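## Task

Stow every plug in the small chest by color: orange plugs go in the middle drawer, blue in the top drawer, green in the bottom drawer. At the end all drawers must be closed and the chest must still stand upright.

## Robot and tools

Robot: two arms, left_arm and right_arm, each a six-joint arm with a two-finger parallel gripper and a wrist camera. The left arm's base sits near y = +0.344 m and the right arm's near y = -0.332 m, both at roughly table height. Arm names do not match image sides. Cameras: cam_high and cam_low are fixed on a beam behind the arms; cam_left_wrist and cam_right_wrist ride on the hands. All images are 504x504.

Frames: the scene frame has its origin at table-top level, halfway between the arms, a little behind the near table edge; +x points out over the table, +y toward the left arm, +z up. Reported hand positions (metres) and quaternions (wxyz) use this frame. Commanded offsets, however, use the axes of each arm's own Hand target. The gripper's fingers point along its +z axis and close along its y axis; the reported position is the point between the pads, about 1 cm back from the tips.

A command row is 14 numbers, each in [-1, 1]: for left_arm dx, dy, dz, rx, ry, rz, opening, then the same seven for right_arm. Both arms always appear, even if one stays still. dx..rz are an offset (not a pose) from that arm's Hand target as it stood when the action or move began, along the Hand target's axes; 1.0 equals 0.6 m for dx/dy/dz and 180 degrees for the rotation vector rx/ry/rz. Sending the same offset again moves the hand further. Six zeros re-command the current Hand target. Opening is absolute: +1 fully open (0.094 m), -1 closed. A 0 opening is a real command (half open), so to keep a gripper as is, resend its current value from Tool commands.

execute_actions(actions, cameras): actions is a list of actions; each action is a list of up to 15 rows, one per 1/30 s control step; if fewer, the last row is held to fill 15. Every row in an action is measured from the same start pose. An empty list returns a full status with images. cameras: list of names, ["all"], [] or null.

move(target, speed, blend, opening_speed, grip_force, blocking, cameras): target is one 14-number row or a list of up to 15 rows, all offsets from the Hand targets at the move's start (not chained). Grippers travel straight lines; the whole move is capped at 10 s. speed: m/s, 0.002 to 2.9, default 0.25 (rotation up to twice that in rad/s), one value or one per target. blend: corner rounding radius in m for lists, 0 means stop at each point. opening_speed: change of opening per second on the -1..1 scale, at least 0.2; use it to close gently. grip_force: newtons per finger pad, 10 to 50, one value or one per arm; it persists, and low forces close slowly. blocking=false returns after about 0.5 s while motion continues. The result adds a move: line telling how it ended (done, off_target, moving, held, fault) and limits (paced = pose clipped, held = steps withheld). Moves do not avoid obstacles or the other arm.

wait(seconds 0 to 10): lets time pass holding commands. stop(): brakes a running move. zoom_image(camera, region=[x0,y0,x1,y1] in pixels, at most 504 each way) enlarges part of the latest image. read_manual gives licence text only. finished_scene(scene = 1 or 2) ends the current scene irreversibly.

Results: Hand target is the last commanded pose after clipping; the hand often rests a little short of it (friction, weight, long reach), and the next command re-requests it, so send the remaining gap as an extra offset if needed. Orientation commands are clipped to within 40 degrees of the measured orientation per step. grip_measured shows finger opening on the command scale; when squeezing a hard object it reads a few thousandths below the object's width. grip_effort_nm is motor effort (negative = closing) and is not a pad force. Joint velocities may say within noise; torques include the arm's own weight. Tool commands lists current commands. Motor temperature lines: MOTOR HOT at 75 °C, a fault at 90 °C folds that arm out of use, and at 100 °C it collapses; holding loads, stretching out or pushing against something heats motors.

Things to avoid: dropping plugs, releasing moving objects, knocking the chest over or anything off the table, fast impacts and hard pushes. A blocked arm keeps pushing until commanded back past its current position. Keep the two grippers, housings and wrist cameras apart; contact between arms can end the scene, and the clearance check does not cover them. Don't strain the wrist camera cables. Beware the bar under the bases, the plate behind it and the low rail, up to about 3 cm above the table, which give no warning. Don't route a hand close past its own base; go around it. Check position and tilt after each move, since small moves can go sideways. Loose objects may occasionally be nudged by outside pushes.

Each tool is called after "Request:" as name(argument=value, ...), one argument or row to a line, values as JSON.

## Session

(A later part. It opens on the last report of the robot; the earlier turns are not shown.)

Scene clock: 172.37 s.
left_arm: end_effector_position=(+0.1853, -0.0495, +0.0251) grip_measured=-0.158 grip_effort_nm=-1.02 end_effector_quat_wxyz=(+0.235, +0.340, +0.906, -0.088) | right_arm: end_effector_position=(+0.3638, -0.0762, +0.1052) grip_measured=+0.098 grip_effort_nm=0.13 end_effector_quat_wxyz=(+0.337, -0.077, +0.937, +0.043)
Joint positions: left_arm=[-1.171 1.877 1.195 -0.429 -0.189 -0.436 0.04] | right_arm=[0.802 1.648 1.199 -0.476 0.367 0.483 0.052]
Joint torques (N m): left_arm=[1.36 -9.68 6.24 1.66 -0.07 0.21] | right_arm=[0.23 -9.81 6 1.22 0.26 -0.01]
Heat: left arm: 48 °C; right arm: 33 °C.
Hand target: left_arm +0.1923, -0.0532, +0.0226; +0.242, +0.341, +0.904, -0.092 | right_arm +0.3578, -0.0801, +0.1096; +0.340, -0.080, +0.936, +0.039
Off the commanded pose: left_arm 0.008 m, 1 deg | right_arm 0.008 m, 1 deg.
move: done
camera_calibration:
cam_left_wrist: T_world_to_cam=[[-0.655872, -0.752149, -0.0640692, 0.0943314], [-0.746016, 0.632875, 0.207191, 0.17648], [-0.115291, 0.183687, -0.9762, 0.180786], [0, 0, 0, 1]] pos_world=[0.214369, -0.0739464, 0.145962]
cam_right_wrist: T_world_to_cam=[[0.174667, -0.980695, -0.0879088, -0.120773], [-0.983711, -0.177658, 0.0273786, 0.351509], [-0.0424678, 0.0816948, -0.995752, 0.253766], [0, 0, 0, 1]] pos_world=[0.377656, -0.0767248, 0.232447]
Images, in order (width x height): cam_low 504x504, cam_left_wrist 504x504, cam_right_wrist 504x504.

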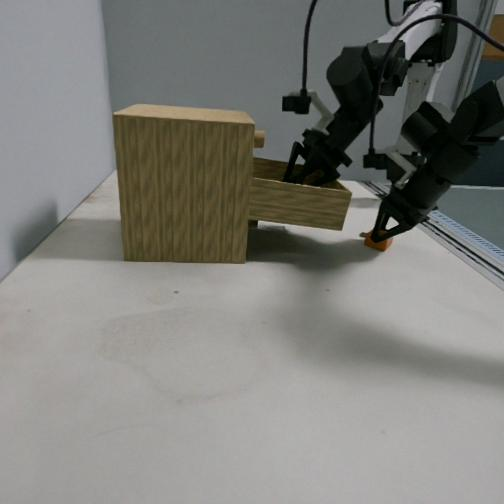

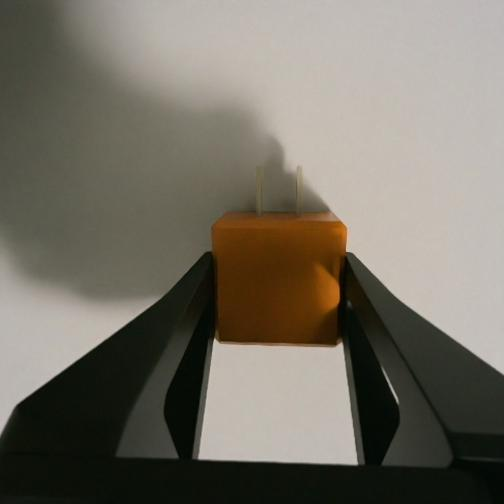

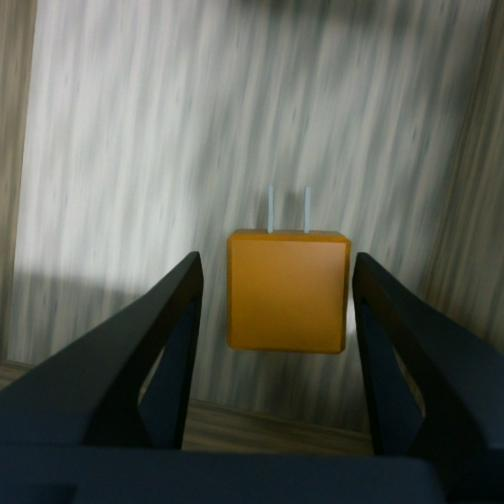

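Request:
move(
  target=[
    [-0.103,0.028,-0.281,0,0,0,-0.3,-0.129,0,-0.153,0,0,0,0.1],
    [-0.103,0.028,-0.281,0,0,0,-0.3,0.073,-0.304,-0.3655,0,0,0,0.1],
    [-0.32,0.234,-0.223,-0.098,-0.05,-0.142,-0.3,0.073,-0.304,-0.3655,0,0,0,0.1],
  ],
  blend=[0.02,0.02,0],
  cameras=["cam_left_wrist","cam_low","cam_high"],
)

Scene clock: 175.43 s.
left_arm: end_effector_position=(+0.1839, -0.0456, +0.0251) grip_measured=-0.158 grip_effort_nm=-1.02 end_effector_quat_wxyz=(+0.229, +0.342, +0.908, -0.080) | right_arm: end_effector_position=(+0.3553, -0.0850, +0.1201) grip_measured=+0.098 grip_effort_nm=0.10 end_effector_quat_wxyz=(+0.310, -0.085, +0.947, +0.021)
Joint positions: left_arm=[-1.17 1.875 1.203 -0.46 -0.189 -0.435 0.04] | right_arm=[0.802 1.639 1.287 -0.647 0.367 0.483 0.052]
Joint torques (N m): left_arm=[0.55 -11.14 6.22 1.32 -0.11 -0.04] | right_arm=[0.27 -11.26 10.28 1.2 0.27 0]
Heat: left arm: 47 °C; right arm: 33 °C.
Hand target: left_arm +0.1842, -0.0465, +0.0253; +0.230, +0.341, +0.908, -0.082 (not the last commanded pose) | right_arm +0.3583, -0.0808, +0.1512; +0.340, -0.080, +0.936, +0.039 (not the last commanded pose)
Off the commanded pose: left_arm 0.275 m, 33 deg | right_arm 0.279 m, 4 deg.
move: held (left_arm; a check stopped the path), off_target (right_arm; braked when a check withheld steps of left_arm); path passed 0 of 3 targets; limits=held
pose unreachable (left arm): on one or more control steps of this call, first in action 0 (counted from 0), this arm could not follow its commanded pose, so it was not sent that pose on those steps. It may still have moved: this result reports where it is.
cause: moving toward the commanded pose would bring a part of the arm too close to another arm (this arm's wrist camera and the right arm's wrist (the part past joint 5), 43 mm apart when this arm was first held).
camera_calibration:
cam_left_wrist: T_world_to_cam=[[-0.656478, -0.750659, -0.0744795, 0.0967653], [-0.744332, 0.628565, 0.225556, 0.172011], [-0.122501, 0.20351, -0.971379, 0.182138], [0, 0, 0, 1]] pos_world=[0.21387, -0.0725495, 0.145334]
Images, in order (width x height): cam_high 504x504, cam_low 504x504, cam_left_wrist 504x504.

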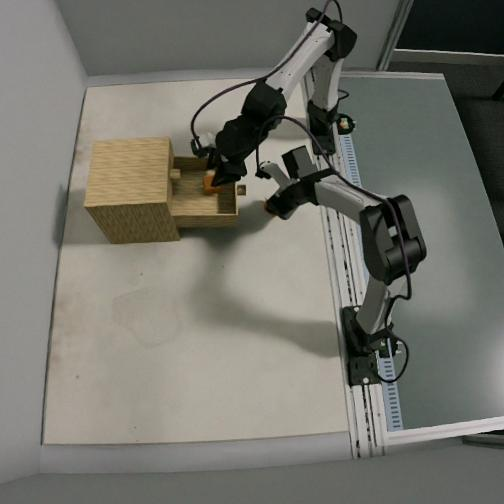

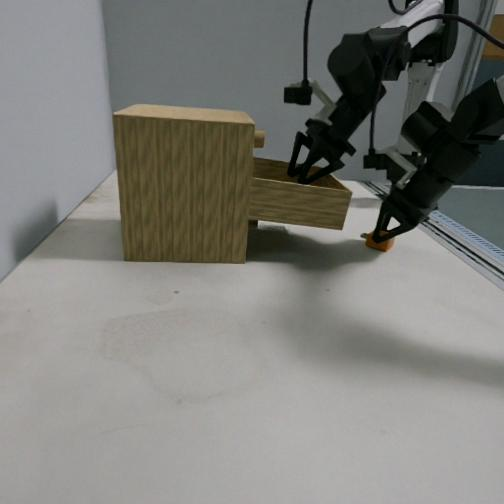

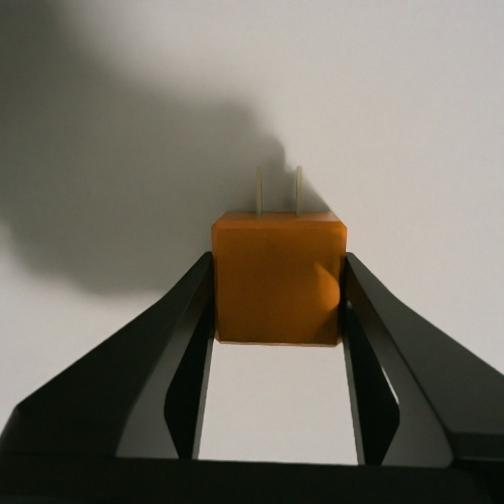

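Request:
move(
  target=[
    [0,0,0,0,0,0,-0.3,-0.086,0,-0.102,0,0,0,0.1],
    [0,0,0,0,0,0,-0.3,0.1155,-0.304,-0.3145,0,0,0,0.1],
    [-0.117,0.029,-0.27,0,0,0,-0.3,0.1155,-0.304,-0.3145,0,0,0,0.1],
    [-0.333,0.235,-0.212,-0.098,-0.05,-0.142,-0.3,0.1155,-0.304,-0.3145,0,0,0,0.1],
  ],
  blend=[0.02,0.02,0.02,0],
  cameras=["cam_left_wrist","cam_low","cam_high"],
)

Scene clock: 180.77 s.
left_arm: end_effector_position=(+0.3531, -0.0185, +0.2277) grip_measured=-0.158 grip_effort_nm=-1.02 end_effector_quat_wxyz=(+0.310, +0.103, +0.945, -0.019) | right_arm: end_effector_position=(+0.2195, -0.2939, +0.2485) grip_measured=+0.098 grip_effort_nm=0.10 end_effector_quat_wxyz=(+0.343, -0.076, +0.936, +0.036)
Joint positions: left_arm=[-0.877 2.201 2.439 -1.324 -0.37 -0.592 0.04] | right_arm=[0.208 0.805 1.213 -1.24 -0.002 0.015 0.052]
Joint torques (N m): left_arm=[1.21 -12.18 8.65 1.41 -0.45 -0.12] | right_arm=[-0.83 0.68 6.31 1.49 -0.14 -0.07]
Heat: left arm: 47 °C; right arm: 33 °C.
Hand target: left_arm +0.3631, -0.0177, +0.2330; +0.325, +0.087, +0.942, -0.018 | right_arm +0.2190, -0.2930, +0.2477; +0.340, -0.080, +0.936, +0.039
Off the commanded pose: left_arm 0.011 m, 3 deg | right_arm 0.001 m, 1 deg.
move: off_target (left_arm)
camera_calibration:
cam_left_wrist: T_world_to_cam=[[-0.198472, -0.975827, -0.0914867, 0.0812445], [-0.977881, 0.19087, 0.085537, 0.341466], [-0.0660073, 0.10644, -0.992126, 0.377035], [0, 0, 0, 1]] pos_world=[0.374925, -0.0260266, 0.352291]
Images, in order (width x height): cam_high 504x504, cam_low 504x504, cam_left_wrist 504x504.

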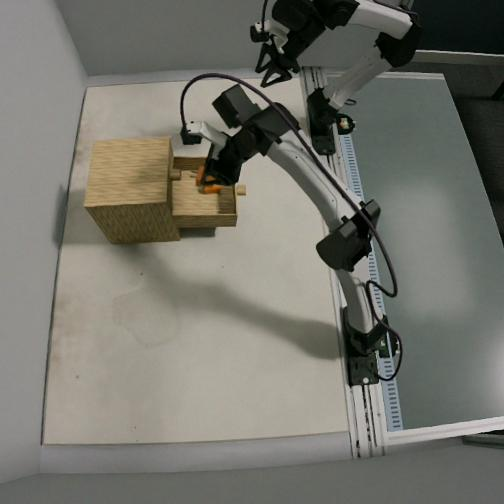

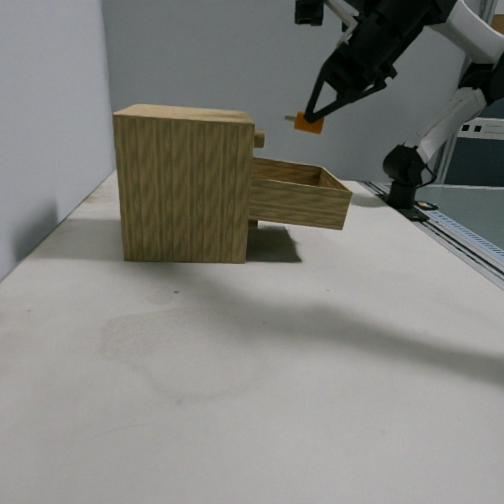

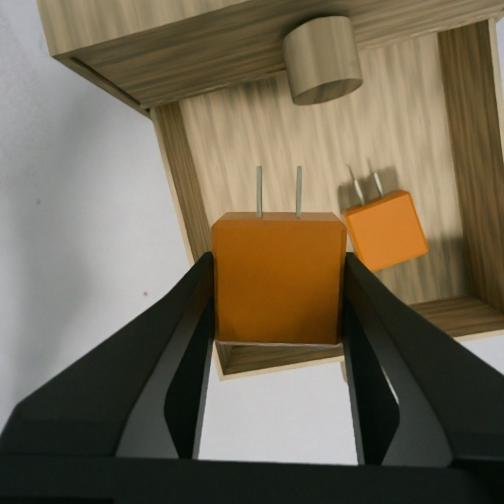

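Request:
move(
  target=[0.111,0.002,0.163,0,0,0,-0.3,0,0,0,0,0,0,0.1],
  speed=0.15,
  cameras=["cam_left_wrist","cam_low"],
)

Scene clock: 182.80 s.
left_arm: end_effector_position=(+0.3609, -0.0187, +0.0943) grip_measured=-0.158 grip_effort_nm=-1.02 end_effector_quat_wxyz=(+0.298, +0.105, +0.949, -0.004) | right_arm: end_effector_position=(+0.2195, -0.2939, +0.2485) grip_measured=+0.098 grip_effort_nm=0.10 end_effector_quat_wxyz=(+0.343, -0.076, +0.936, +0.036)
Joint positions: left_arm=[-0.877 2.134 1.801 -0.795 -0.375 -0.597 0.04] | right_arm=[0.208 0.805 1.213 -1.24 -0.002 0.015 0.052]
Joint torques (N m): left_arm=[1.87 -17.98 5.65 1.68 -0.37 0] | right_arm=[-0.81 0.69 6.32 1.49 -0.13 -0.07]
Heat: left arm: 47 °C; right arm: 33 °C.
Hand target: left_arm +0.3713, -0.0153, +0.1151; +0.325, +0.087, +0.941, -0.018 | right_arm +0.2190, -0.2930, +0.2477; +0.340, -0.080, +0.936, +0.039
Off the commanded pose: left_arm 0.023 m, 4 deg | right_arm 0.001 m, 1 deg.
move: off_target (left_arm)
camera_calibration:
cam_left_wrist: T_world_to_cam=[[-0.193405, -0.973917, -0.118658, 0.0710959], [-0.977051, 0.180188, 0.113591, 0.35735], [-0.0892474, 0.137904, -0.986416, 0.253645], [0, 0, 0, 1]] pos_world=[0.385537, -0.0301274, 0.218044]
Images, in order (width x height): cam_low 504x504, cam_left_wrist 504x504.

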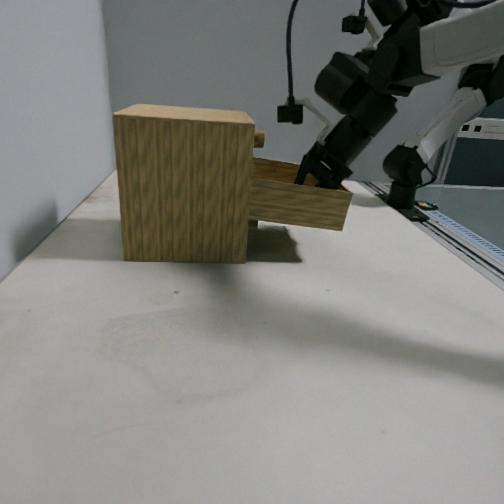

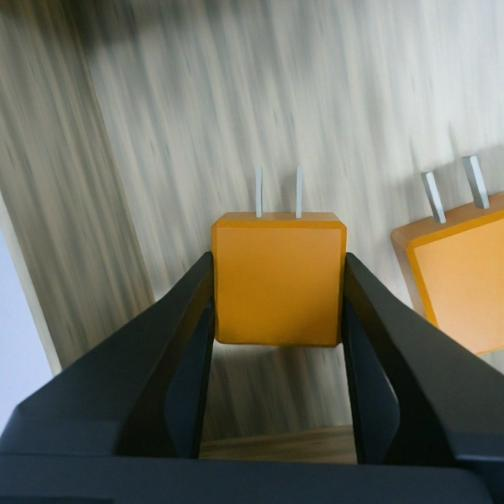

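Request:
move(
  target=[0,0,0,0,0,0,0.08,0,0,0,0,0,0,0.1],
  opening_speed=0.7,
)

Request:
move(
  target=[
    [-0.118,0,-0.194,0,0,0,0.08,0,0,0,0,0,0,0.1],
    [0.083,-0.071,-0.289,-0.05,-0.195,-0.036,-1,0,0,0,0,0,0,0.1],
    [0.166,-0.114,-0.1845,-0.05,-0.195,-0.036,-1,0,0,0,0,0,0,0.1],
  ],
  blend=[0.03,0.03,0],
  cameras=["all"],
)

Scene clock: 185.77 s.
left_arm: end_effector_position=(+0.3636, -0.0222, +0.0952) grip_measured=+0.077 grip_effort_nm=0.15 end_effector_quat_wxyz=(+0.305, +0.102, +0.947, -0.011) | right_arm: end_effector_position=(+0.2195, -0.2939, +0.2485) grip_measured=+0.098 grip_effort_nm=0.10 end_effector_quat_wxyz=(+0.343, -0.076, +0.936, +0.036)
Joint positions: left_arm=[-0.877 2.134 1.796 -0.767 -0.375 -0.597 0.051] | right_arm=[0.208 0.805 1.213 -1.24 -0.002 0.015 0.052]
Joint torques (N m): left_arm=[1.55 -18.03 5.89 1.38 -0.32 -0.05] | right_arm=[-0.81 0.66 6.31 1.49 -0.13 -0.07]
Heat: left arm: 48 °C; right arm: 33 °C.
Hand target: left_arm +0.3713, -0.0152, +0.1151; +0.325, +0.087, +0.941, -0.018 | right_arm +0.2190, -0.2930, +0.2477; +0.340, -0.080, +0.936, +0.039
Off the commanded pose: left_arm 0.022 m, 3 deg | right_arm 0.001 m, 1 deg.
move: off_target (left_arm)

Scene clock: 190.30 s.
left_arm: end_effector_position=(+0.2132, -0.0556, +0.1327) grip_measured=-0.995 grip_effort_nm=-0.26 end_effector_quat_wxyz=(+0.583, +0.016, +0.812, +0.021) | right_arm: end_effector_position=(+0.2195, -0.2939, +0.2485) grip_measured=+0.098 grip_effort_nm=0.10 end_effector_quat_wxyz=(+0.343, -0.076, +0.936, +0.036)
Joint positions: left_arm=[-1.399 2.029 1.486 -0.668 -1.186 -1.147 0] | right_arm=[0.208 0.805 1.213 -1.24 -0.002 0.015 0.052]
Joint torques (N m): left_arm=[0.27 -12.55 6.13 1.19 -0.79 -0.22] | right_arm=[-0.81 0.68 6.32 1.49 -0.13 -0.07]
Heat: left arm: 49 °C; right arm: 32 °C.
Hand target: left_arm +0.2147, -0.0575, +0.1395; +0.598, +0.000, +0.802, +0.011 | right_arm +0.2190, -0.2930, +0.2477; +0.340, -0.080, +0.936, +0.039
Off the commanded pose: left_arm 0.007 m, 3 deg | right_arm 0.001 m, 1 deg.
move: off_target (left_arm); blend cut to 0 m at target 2; target 2's new opening was sent with left_arm's hand 0.021 m and 5 deg from that target
camera_calibration:
cam_left_wrist: T_world_to_cam=[[0.0426046, -0.994099, -0.0997609, -0.0426983], [-0.863504, 0.0135864, -0.50416, 0.263869], [0.50254, 0.107623, -0.857829, 0.138506], [0, 0, 0, 1]] pos_world=[0.160066, -0.0609379, 0.247587]
cam_right_wrist: T_world_to_cam=[[0.169396, -0.982765, -0.0740111, -0.299431], [-0.985093, -0.171121, 0.0175845, 0.171642], [-0.0299463, 0.0699291, -0.997102, 0.402201], [0, 0, 0, 1]] pos_world=[0.23185, -0.293024, 0.375857]

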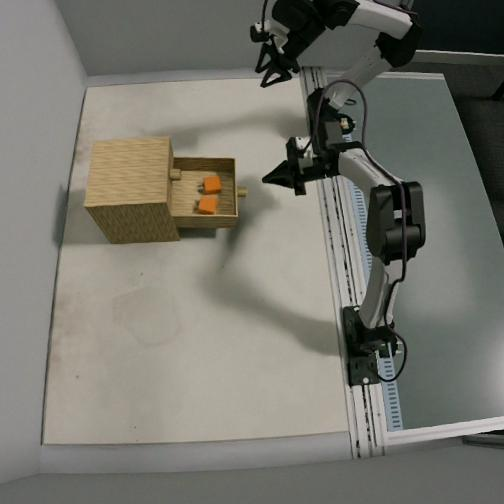

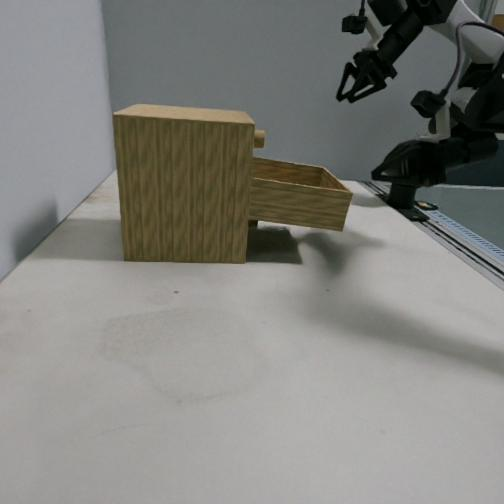

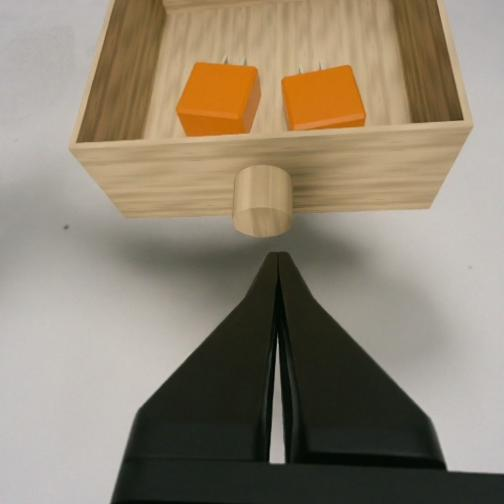

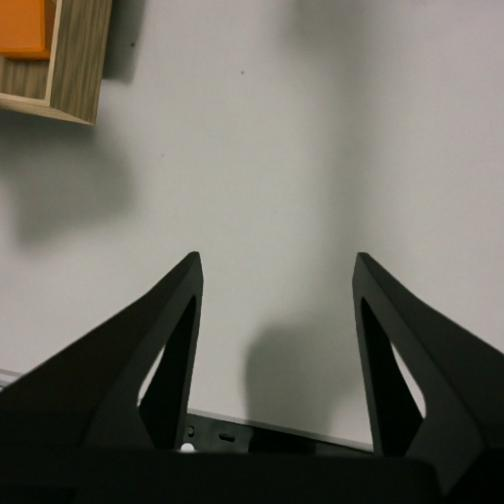

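Request:
move(
  target=[
    [0.016,0.013,0.04,0,0,0,-1,0,0,0,0,0,0,0.1],
    [-0.078,0.013,0.342,0,0,0,-1,0,0,0,0,0,0,0.1],
  ],
  speed=0.12,
  blend=[0.01,0],
  cameras=["cam_low","cam_left_wrist"],
)

Scene clock: 193.53 s.
left_arm: end_effector_position=(+0.4005, -0.0538, +0.1248) grip_measured=-0.995 grip_effort_nm=-0.26 end_effector_quat_wxyz=(+0.590, +0.022, +0.807, +0.011) | right_arm: end_effector_position=(+0.2195, -0.2939, +0.2485) grip_measured=+0.098 grip_effort_nm=0.10 end_effector_quat_wxyz=(+0.343, -0.076, +0.936, +0.036)
Joint positions: left_arm=[-0.991 2.181 1.53 0.072 -0.911 -0.448 0] | right_arm=[0.208 0.805 1.213 -1.24 -0.002 0.015 0.052]
Joint torques (N m): left_arm=[4.12 -11.44 9.36 2.21 -0.17 0.07] | right_arm=[-0.83 0.69 6.34 1.49 -0.13 -0.07]
Heat: left arm: 49 °C; right arm: 32 °C.
Hand target: left_arm +0.4247, -0.0465, +0.1259; +0.598, +0.000, +0.802, +0.011 | right_arm +0.2190, -0.2930, +0.2477; +0.340, -0.080, +0.936, +0.039
Off the commanded pose: left_arm 0.025 m, 3 deg | right_arm 0.001 m, 1 deg.
move: off_target (left_arm)
camera_calibration:
cam_left_wrist: T_world_to_cam=[[0.0218371, -0.995615, -0.0909585, -0.0425063], [-0.854415, 0.028657, -0.5188, 0.420553], [0.519132, 0.0890454, -0.850043, 0.0289255], [0, 0, 0, 1]] pos_world=[0.345239, -0.0569474, 0.238905]
Images, in order (width x height): cam_low 504x504, cam_left_wrist 504x504.

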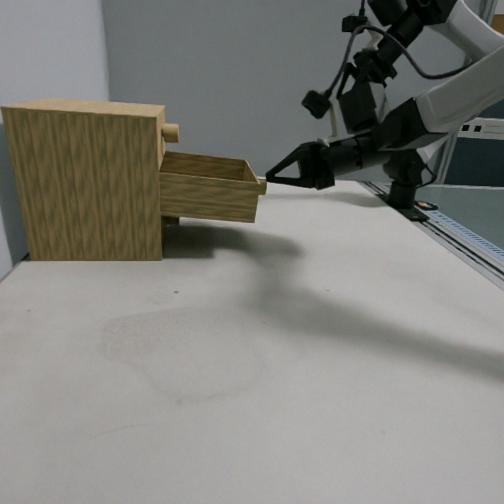

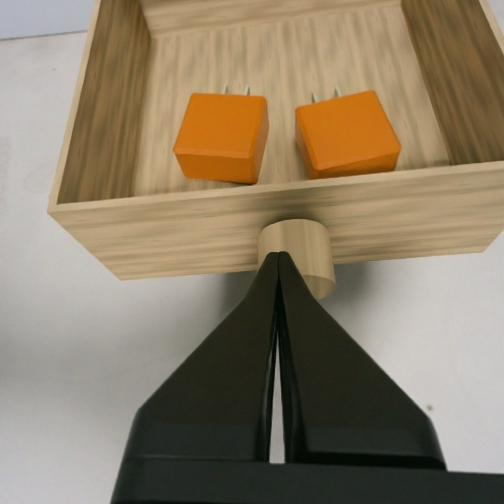

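Request:
move(
  target=[
    [0.024,0,-0.08,0,0,0,0.2,0,0,0,0,0,0,0.1],
    [0.006,0.004,0.014,0,0,0,0.2,0,0,0,0,0,0,0.1],
  ],
  speed=0.12,
  cameras=["cam_low","cam_left_wrist","cam_high"],
)

Scene clock: 196.63 s.
left_arm: end_effector_position=(+0.4206, -0.0334, +0.1186) grip_measured=+0.197 grip_effort_nm=0.14 end_effector_quat_wxyz=(+0.592, +0.001, +0.805, +0.031) | right_arm: end_effector_position=(+0.2195, -0.2939, +0.2485) grip_measured=+0.098 grip_effort_nm=0.10 end_effector_quat_wxyz=(+0.343, -0.076, +0.936, +0.036)
Joint positions: left_arm=[-0.943 2.202 1.529 0.094 -0.925 -0.442 0.056] | right_arm=[0.208 0.805 1.213 -1.24 -0.002 0.015 0.052]
Joint torques (N m): left_arm=[1.4 -11.51 9.46 2.26 0.08 0.14] | right_arm=[-0.8 0.69 6.32 1.49 -0.13 -0.07]
Heat: left arm: 50 °C; right arm: 32 °C.
Hand target: left_arm +0.4317, -0.0438, +0.1202; +0.598, +0.000, +0.802, +0.011 | right_arm +0.2190, -0.2930, +0.2477; +0.340, -0.080, +0.936, +0.039
Off the commanded pose: left_arm 0.015 m, 2 deg | right_arm 0.001 m, 1 deg.
move: off_target (left_arm)
camera_calibration:
cam_left_wrist: T_world_to_cam=[[0.0791955, -0.991991, -0.0983978, -0.0463413], [-0.851152, -0.0159075, -0.524679, 0.431826], [0.518911, 0.125304, -0.845595, 0.0120572], [0, 0, 0, 1]] pos_world=[0.364963, -0.0406117, 0.232206]
Images, in order (width x height): cam_high 504x504, cam_low 504x504, cam_left_wrist 504x504.

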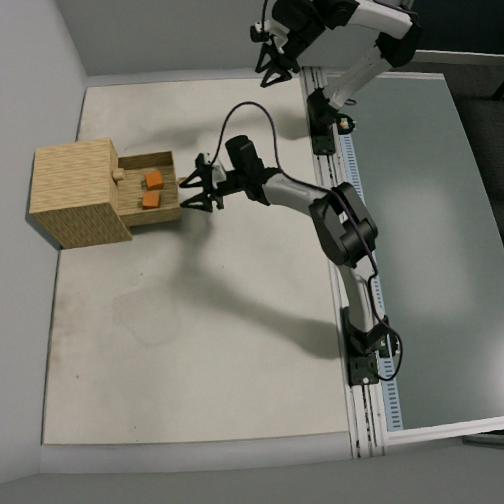

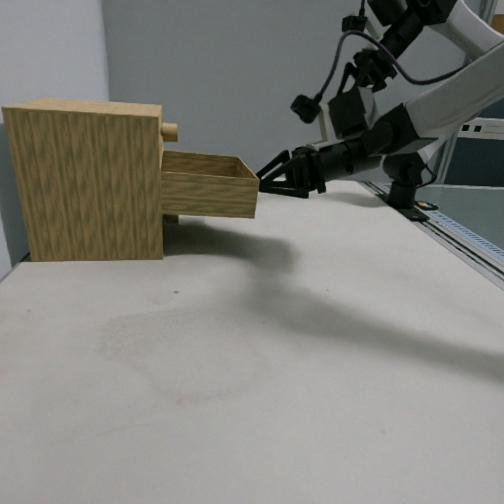

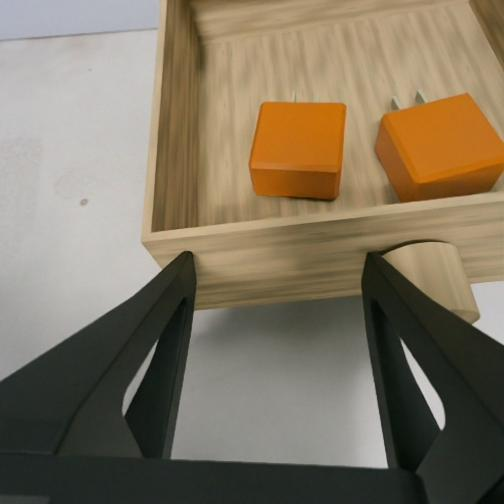

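Request:
move(
  target=[
    [0.024,0,-0.097,0,0,0,0.2,0,0,0,0,0,0,0.1],
    [0.024,-0.05,-0.097,-0.027,0,-0.008,0.3,0,0,0,0,0,0,0.1],
  ],
  speed=0.15,
  cameras=["cam_left_wrist"],
)

Request:
zoom_image(
  camera="cam_left_wrist",
  region=[0, 0, 504, 504],
)

Scene clock: 201.60 s.
left_arm: end_effector_position=(+0.3669, -0.0730, +0.1164) grip_measured=+0.298 grip_effort_nm=0.14 end_effector_quat_wxyz=(+0.587, -0.015, +0.809, +0.041) | right_arm: end_effector_position=(+0.2195, -0.2939, +0.2485) grip_measured=+0.098 grip_effort_nm=0.10 end_effector_quat_wxyz=(+0.343, -0.076, +0.936, +0.036)
Joint positions: left_arm=[-1.088 2.26 1.685 -0.2 -1.06 -0.669 0.061] | right_arm=[0.208 0.805 1.213 -1.24 -0.002 0.015 0.052]
Joint torques (N m): left_arm=[0.62 -13.26 9.18 1.57 -0.55 -0.17] | right_arm=[-0.8 0.68 6.34 1.49 -0.13 -0.07]
Heat: left arm: 50 °C; right arm: 32 °C.
Hand target: left_arm +0.3721, -0.0748, +0.1223; +0.597, -0.036, +0.800, +0.038 | right_arm +0.2190, -0.2930, +0.2477; +0.340, -0.080, +0.936, +0.039
Off the commanded pose: left_arm 0.008 m, 3 deg | right_arm 0.001 m, 1 deg.
move: off_target (left_arm); target 2's new opening was sent with left_arm's hand 0.008 m and 3 deg from that target
camera_calibration:
cam_left_wrist: T_world_to_cam=[[0.115156, -0.988743, -0.0955295, -0.0949617], [-0.856397, -0.0500924, -0.513883, 0.382496], [0.503313, 0.140988, -0.852525, 0.0506864], [0, 0, 0, 1]] pos_world=[0.312993, -0.0818787, 0.230698]
Images, in order (width x height): cam_left_wrist 504x504.

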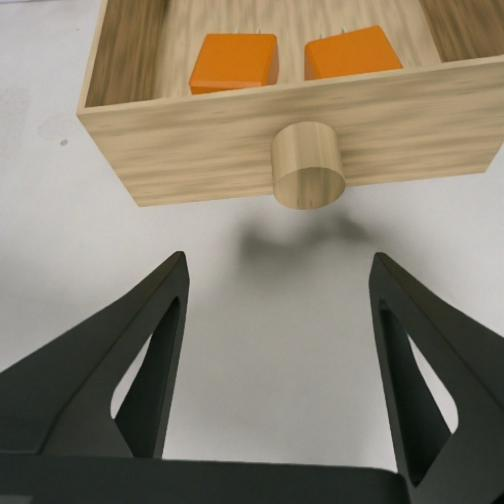

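Scaled by 1.000.

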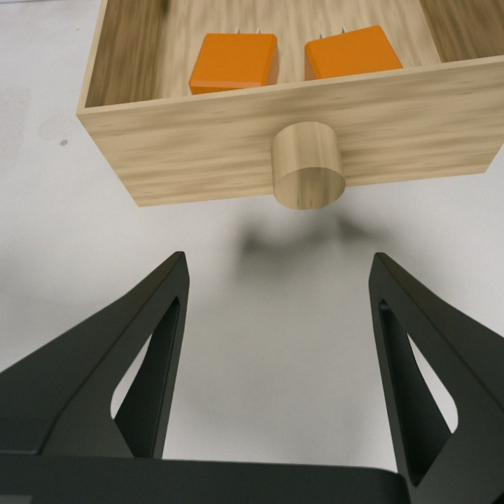

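Request:
move(
  target=[-0.034,-0.024,0.101,-0.032,0,-0.0095,0.3,0,0,0,0,0,0,0.1],
  speed=0.12,
)

Request:
move(
  target=[0,0,0,0,0,0,-0.6,0,0,0,0,0,0,0.1],
  opening_speed=0.7,
  cameras=["cam_left_wrist","cam_low"],
)

Scene clock: 204.70 s.
left_arm: end_effector_position=(+0.4294, -0.0863, +0.1218) grip_measured=+0.298 grip_effort_nm=0.14 end_effector_quat_wxyz=(+0.586, -0.054, +0.806, +0.067) | right_arm: end_effector_position=(+0.2195, -0.2939, +0.2485) grip_measured=+0.098 grip_effort_nm=0.10 end_effector_quat_wxyz=(+0.343, -0.076, +0.936, +0.036)
Joint positions: left_arm=[-1.004 2.507 2.139 -0.415 -1.069 -0.682 0.061] | right_arm=[0.208 0.805 1.213 -1.24 -0.002 0.015 0.052]
Joint torques (N m): left_arm=[1.11 -14.91 9.26 1.59 -0.59 -0.27] | right_arm=[-0.81 0.68 6.31 1.49 -0.13 -0.07]
Heat: left arm: 50 °C; right arm: 32 °C.
Hand target: left_arm +0.4372, -0.0826, +0.1244; +0.595, -0.078, +0.797, +0.069 | right_arm +0.2190, -0.2930, +0.2477; +0.340, -0.080, +0.936, +0.039
Off the commanded pose: left_arm 0.009 m, 3 deg | right_arm 0.001 m, 1 deg.
move: off_target (left_arm)

Scene clock: 206.20 s.
left_arm: end_effector_position=(+0.4286, -0.0824, +0.1216) grip_measured=-0.474 grip_effort_nm=-1.02 end_effector_quat_wxyz=(+0.586, -0.054, +0.805, +0.078) | right_arm: end_effector_position=(+0.2195, -0.2939, +0.2485) grip_measured=+0.098 grip_effort_nm=0.10 end_effector_quat_wxyz=(+0.343, -0.076, +0.936, +0.036)
Joint positions: left_arm=[-1.004 2.507 2.139 -0.433 -1.085 -0.684 0.025] | right_arm=[0.208 0.805 1.213 -1.24 -0.002 0.015 0.052]
Joint torques (N m): left_arm=[1.42 -14.74 9.52 1.69 -0.5 -0.23] | right_arm=[-0.81 0.66 6.32 1.49 -0.13 -0.07]
Heat: left arm: 50 °C; right arm: 32 °C.
Hand target: left_arm +0.4372, -0.0826, +0.1245; +0.595, -0.078, +0.797, +0.069 | right_arm +0.2190, -0.2930, +0.2477; +0.340, -0.080, +0.936, +0.039
Off the commanded pose: left_arm 0.009 m, 3 deg | right_arm 0.001 m, 1 deg.
move: off_target (left_arm)
camera_calibration:
cam_left_wrist: T_world_to_cam=[[0.220588, -0.969342, -0.108247, -0.152873], [-0.843307, -0.133781, -0.520516, 0.425774], [0.490076, 0.206105, -0.846963, 0.0358018], [0, 0, 0, 1]] pos_world=[0.375234, -0.0986043, 0.235397]
Images, in order (width x height): cam_low 504x504, cam_left_wrist 504x504.

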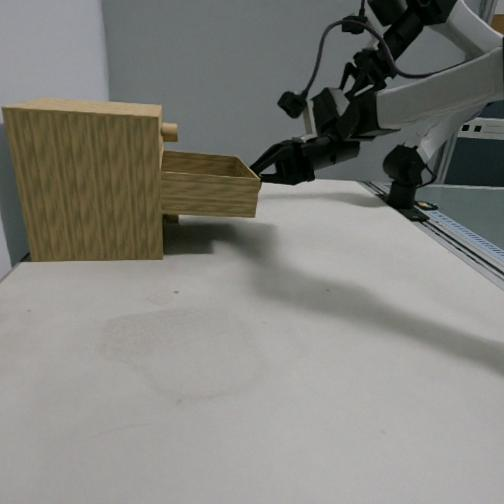

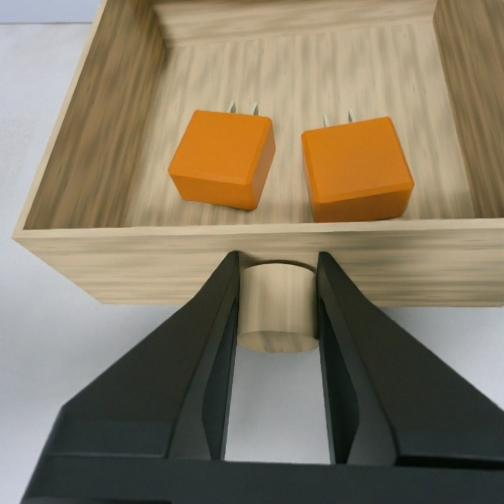

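Request:
wait(
  seconds=0.1,
  cameras=["cam_high"],
)

Request:
zoom_image(
  camera="cam_high",
  region=[10, 110, 250, 270],
)

Scene clock: 207.07 s.
left_arm: end_effector_position=(+0.4286, -0.0824, +0.1216) grip_measured=-0.474 grip_effort_nm=-1.02 end_effector_quat_wxyz=(+0.586, -0.054, +0.805, +0.078) | right_arm: end_effector_position=(+0.2195, -0.2939, +0.2485) grip_measured=+0.098 grip_effort_nm=0.10 end_effector_quat_wxyz=(+0.343, -0.076, +0.936, +0.036)
Joint positions: left_arm=[-1.004 2.507 2.139 -0.433 -1.085 -0.684 0.025] | right_arm=[0.208 0.805 1.213 -1.24 -0.002 0.015 0.052]
Joint torques (N m): left_arm=[1.13 -14.57 9.59 1.72 -0.45 -0.27] | right_arm=[-0.8 0.69 6.32 1.49 -0.14 -0.07]
Heat: left arm: 51 °C; right arm: 32 °C.
Hand target: left_arm +0.4372, -0.0826, +0.1245; +0.595, -0.078, +0.797, +0.069 | right_arm +0.2190, -0.2930, +0.2477; +0.340, -0.080, +0.936, +0.039
Tool commands: left_gripper/opening=-0.6 right_gripper/opening=+0.1
Off the commanded pose: left_arm 0.009 m, 3 deg | right_arm 0.001 m, 1 deg.
wait: 0.10 s; at rest from the start
Images, in order (width x height): cam_high 504x504.

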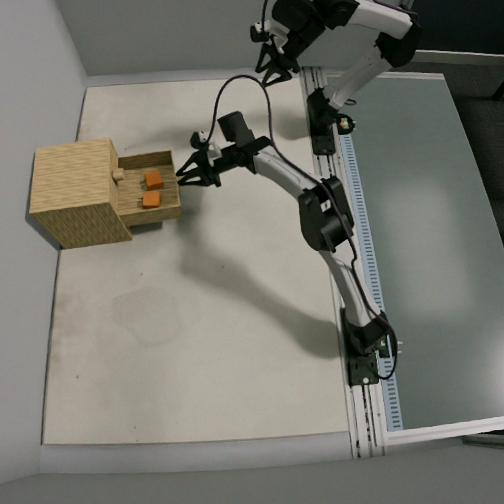

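Scaled by 2.100 from the camera's 504x504 image, which has a finer 720x720 frame.

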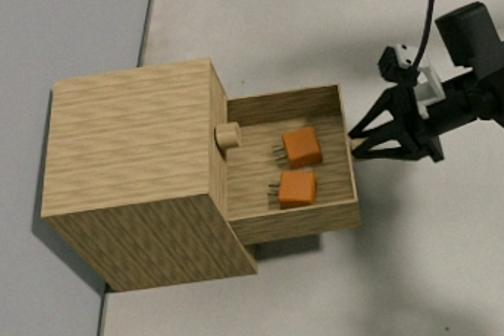

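Request:
move(
  target=[-0.0475,-0.0175,0.124,0,0,0,-0.6,0,0,0,0,0,0,0.1],
  speed=0.08,
  cameras=["cam_left_wrist","cam_low","cam_high"],
)

Scene clock: 211.73 s.
left_arm: end_effector_position=(+0.5033, -0.0792, +0.1316) grip_measured=-0.476 grip_effort_nm=-1.02 end_effector_quat_wxyz=(+0.589, -0.054, +0.802, +0.084) | right_arm: end_effector_position=(+0.2195, -0.2939, +0.2485) grip_measured=+0.098 grip_effort_nm=0.10 end_effector_quat_wxyz=(+0.343, -0.076, +0.936, +0.036)
Joint positions: left_arm=[-0.892 2.78 2.658 -0.544 -1.015 -0.523 0.025] | right_arm=[0.208 0.805 1.213 -1.24 -0.002 0.015 0.052]
Joint torques (N m): left_arm=[2.15 -15.75 9.63 2.11 -0.19 -0.14] | right_arm=[-0.81 0.68 6.31 1.49 -0.14 -0.07]
Heat: left arm: 51 °C; right arm: 32 °C.
Hand target: left_arm +0.5172, -0.0765, +0.1307; +0.595, -0.078, +0.797, +0.069 | right_arm +0.2190, -0.2930, +0.2477; +0.340, -0.080, +0.936, +0.039
Off the commanded pose: left_arm 0.014 m, 3 deg | right_arm 0.001 m, 1 deg.
move: off_target (left_arm)
camera_calibration:
cam_left_wrist: T_world_to_cam=[[0.228635, -0.966371, -0.1177, -0.16774], [-0.838328, -0.133979, -0.528446, 0.492955], [0.494905, 0.219493, -0.840769, 0.00480674], [0, 0, 0, 1]] pos_world=[0.449231, -0.0971084, 0.244798]
Images, in order (width x height): cam_high 504x504, cam_low 504x504, cam_left_wrist 504x504.

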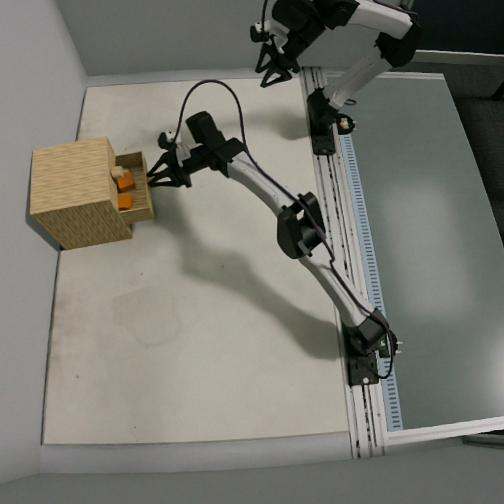

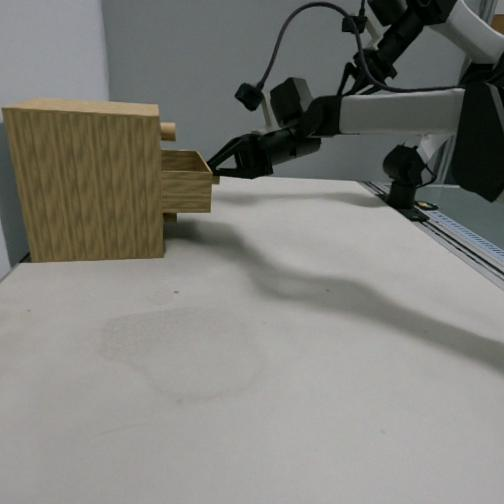

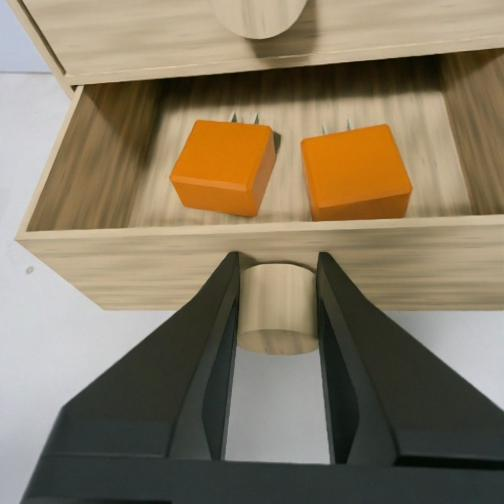

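Request:
move(
  target=[-0.042,-0.0175,0.124,0,0,0,-0.6,0,0,0,0,0,0,0.1],
  speed=0.08,
  cameras=["cam_left_wrist","cam_low","cam_high"],
)

Scene clock: 213.97 s.
left_arm: end_effector_position=(+0.5765, -0.0666, +0.1373) grip_measured=-0.497 grip_effort_nm=-1.02 end_effector_quat_wxyz=(+0.634, -0.030, +0.772, +0.043) | right_arm: end_effector_position=(+0.2195, -0.2939, +0.2485) grip_measured=+0.098 grip_effort_nm=0.10 end_effector_quat_wxyz=(+0.343, -0.076, +0.936, +0.036)
Joint positions: left_arm=[-0.775 2.938 2.839 -0.262 -0.866 -0.262 0.024] | right_arm=[0.208 0.805 1.213 -1.24 -0.002 0.015 0.052]
Joint torques (N m): left_arm=[2.74 -15.57 9.29 2.66 0.52 0.12] | right_arm=[-0.81 0.66 6.32 1.49 -0.13 -0.07]
Heat: left arm: 52 °C; right arm: 32 °C.
Hand target: left_arm +0.5961, -0.0707, +0.1337; +0.595, -0.078, +0.797, +0.069 | right_arm +0.2190, -0.2930, +0.2477; +0.340, -0.080, +0.936, +0.039
Off the commanded pose: left_arm 0.020 m, 8 deg | right_arm 0.001 m, 1 deg.
elbow stopped short (left arm): the move would have taken joint 3 (elbow) straighter than the controller allows.
move: off_target (left_arm)
camera_calibration:
cam_left_wrist: T_world_to_cam=[[0.150162, -0.98618, -0.0700017, -0.134299], [-0.786824, -0.076334, -0.612438, 0.544757], [0.598631, 0.147044, -0.787413, -0.101391], [0, 0, 0, 1]] pos_world=[0.509491, -0.0759508, 0.244392]
Images, in order (width x height): cam_high 504x504, cam_low 504x504, cam_left_wrist 504x504.

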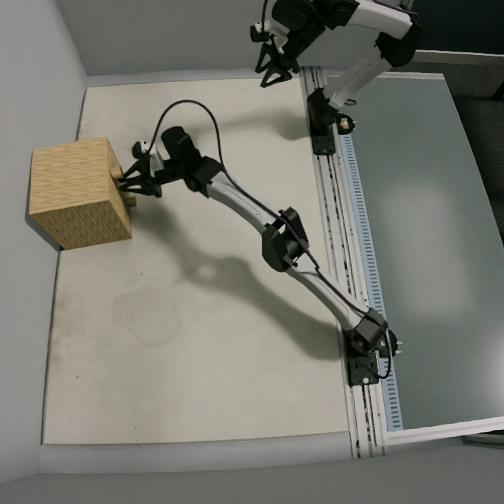

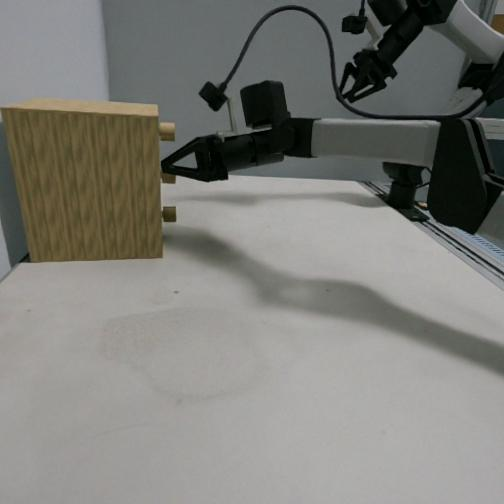

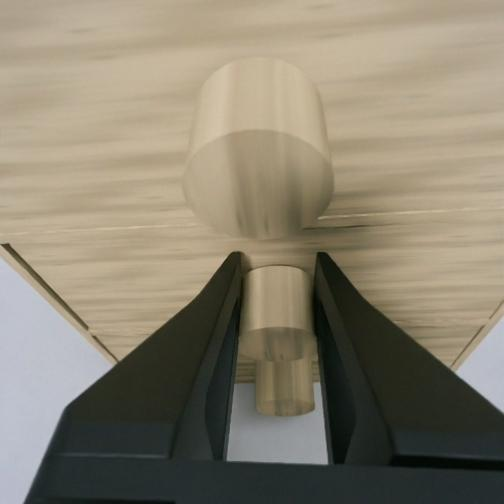

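Request:
move(
  target=[0,0,0,0,0,0,0.3,0,0,0,0,0,0,0.1],
)

Request:
move(
  target=[0.06,0.02,-0.22,0,0,0,0.3,0,0,0,0,0,0,0.1],
  speed=0.15,
  cameras=["all"],
)

Request:
zoom_image(
  camera="cam_low",
  region=[100, 80, 260, 280],
)

Scene clock: 215.07 s.
left_arm: end_effector_position=(+0.5793, -0.0744, +0.1373) grip_measured=+0.298 grip_effort_nm=0.14 end_effector_quat_wxyz=(+0.636, -0.020, +0.771, +0.021) | right_arm: end_effector_position=(+0.2195, -0.2939, +0.2485) grip_measured=+0.098 grip_effort_nm=0.10 end_effector_quat_wxyz=(+0.343, -0.076, +0.936, +0.036)
Joint positions: left_arm=[-0.772 2.942 2.839 -0.231 -0.819 -0.255 0.061] | right_arm=[0.208 0.805 1.213 -1.24 -0.002 0.015 0.052]
Joint torques (N m): left_arm=[2.56 -15.83 9.36 2.5 0.22 0.11] | right_arm=[-0.8 0.68 6.31 1.49 -0.13 -0.07]
Heat: left arm: 52 °C; right arm: 32 °C.
Hand target: left_arm +0.5961, -0.0708, +0.1336; +0.595, -0.078, +0.797, +0.069 | right_arm +0.2190, -0.2930, +0.2477; +0.340, -0.080, +0.936, +0.039
Off the commanded pose: left_arm 0.018 m, 10 deg | right_arm 0.001 m, 1 deg.
elbow stopped short (left arm): the move would have taken joint 3 (elbow) straighter than the controller allows.
move: off_target (left_arm)

Scene clock: 217.17 s.
left_arm: end_effector_position=(+0.4575, -0.0903, +0.0797) grip_measured=+0.298 grip_effort_nm=0.13 end_effector_quat_wxyz=(+0.566, -0.037, +0.817, +0.102) | right_arm: end_effector_position=(+0.2195, -0.2939, +0.2485) grip_measured=+0.098 grip_effort_nm=0.10 end_effector_quat_wxyz=(+0.343, -0.076, +0.936, +0.036)
Joint positions: left_arm=[-0.969 2.715 2.399 -0.53 -1.051 -0.651 0.061] | right_arm=[0.208 0.805 1.213 -1.24 -0.002 0.015 0.052]
Joint torques (N m): left_arm=[1.09 -26.73 6.65 1.63 -0.62 -0.24] | right_arm=[-0.83 0.66 6.32 1.49 -0.14 -0.07]
Motor temperatures (°C): left_arm=[18 56 34 28 19 21 21] | right_arm=[19 24 32 26 16 20 21]
Heat: left arm: 56 °C; right arm: 32 °C.
Hand target: left_arm +0.4597, -0.0872, +0.1366; +0.595, -0.078, +0.797, +0.069 | right_arm +0.2190, -0.2930, +0.2477; +0.340, -0.080, +0.936, +0.039
Off the commanded pose: left_arm 0.057 m, 7 deg | right_arm 0.001 m, 1 deg.
move: off_target (left_arm)
camera_calibration:
cam_left_wrist: T_world_to_cam=[[0.216696, -0.960991, -0.171868, -0.163907], [-0.86865, -0.109459, -0.483183, 0.438175], [0.445522, 0.253997, -0.858485, 0.0133742], [0, 0, 0, 1]] pos_world=[0.41018, -0.112948, 0.19503]
cam_right_wrist: T_world_to_cam=[[0.169396, -0.982765, -0.0740111, -0.299431], [-0.985093, -0.171121, 0.0175845, 0.171642], [-0.0299463, 0.0699291, -0.997102, 0.402201], [0, 0, 0, 1]] pos_world=[0.23185, -0.293024, 0.375857]

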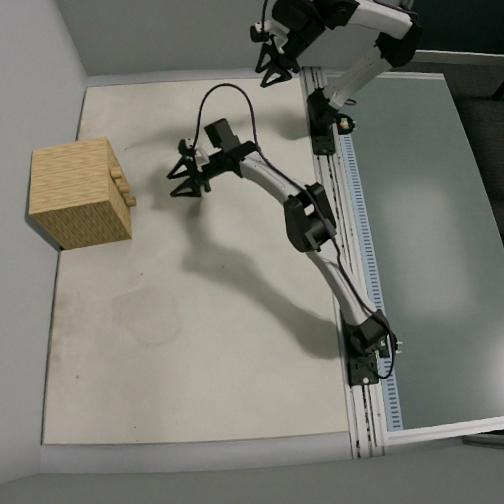

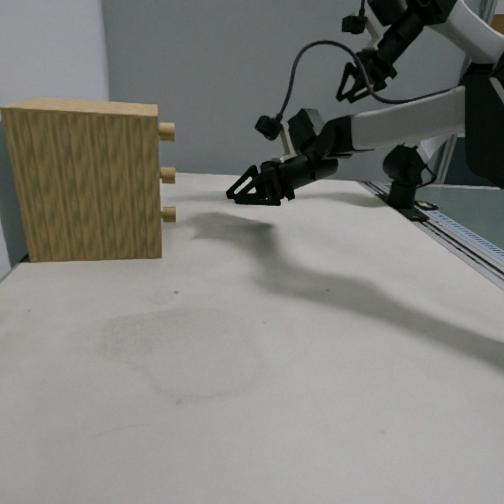

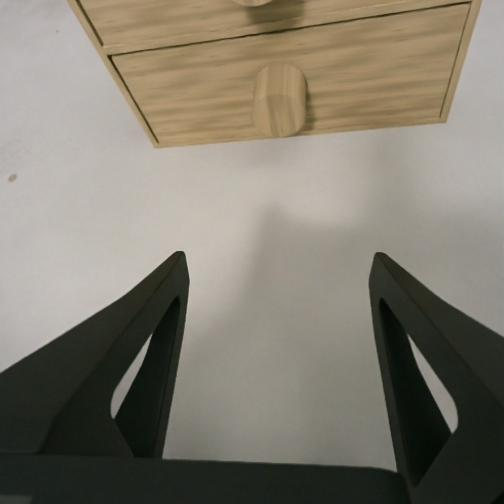

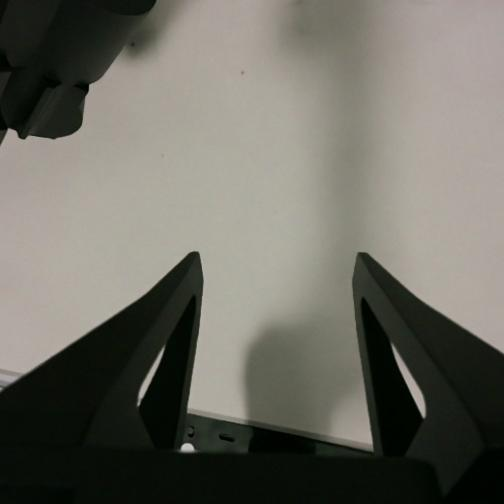

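Scaled by 2.520 from the camera's 504x504 image, which has a finer 720x720 frame.

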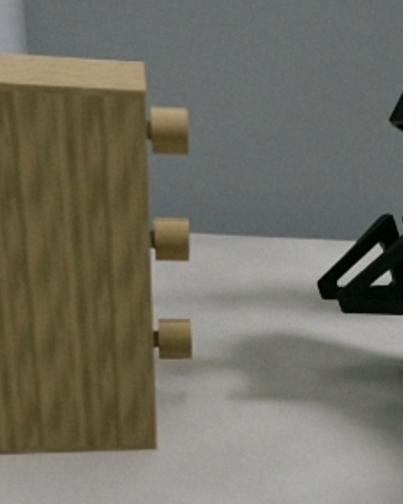

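Request:
finished_scene(
  scene=1,
)

The scene is finished: the task was done.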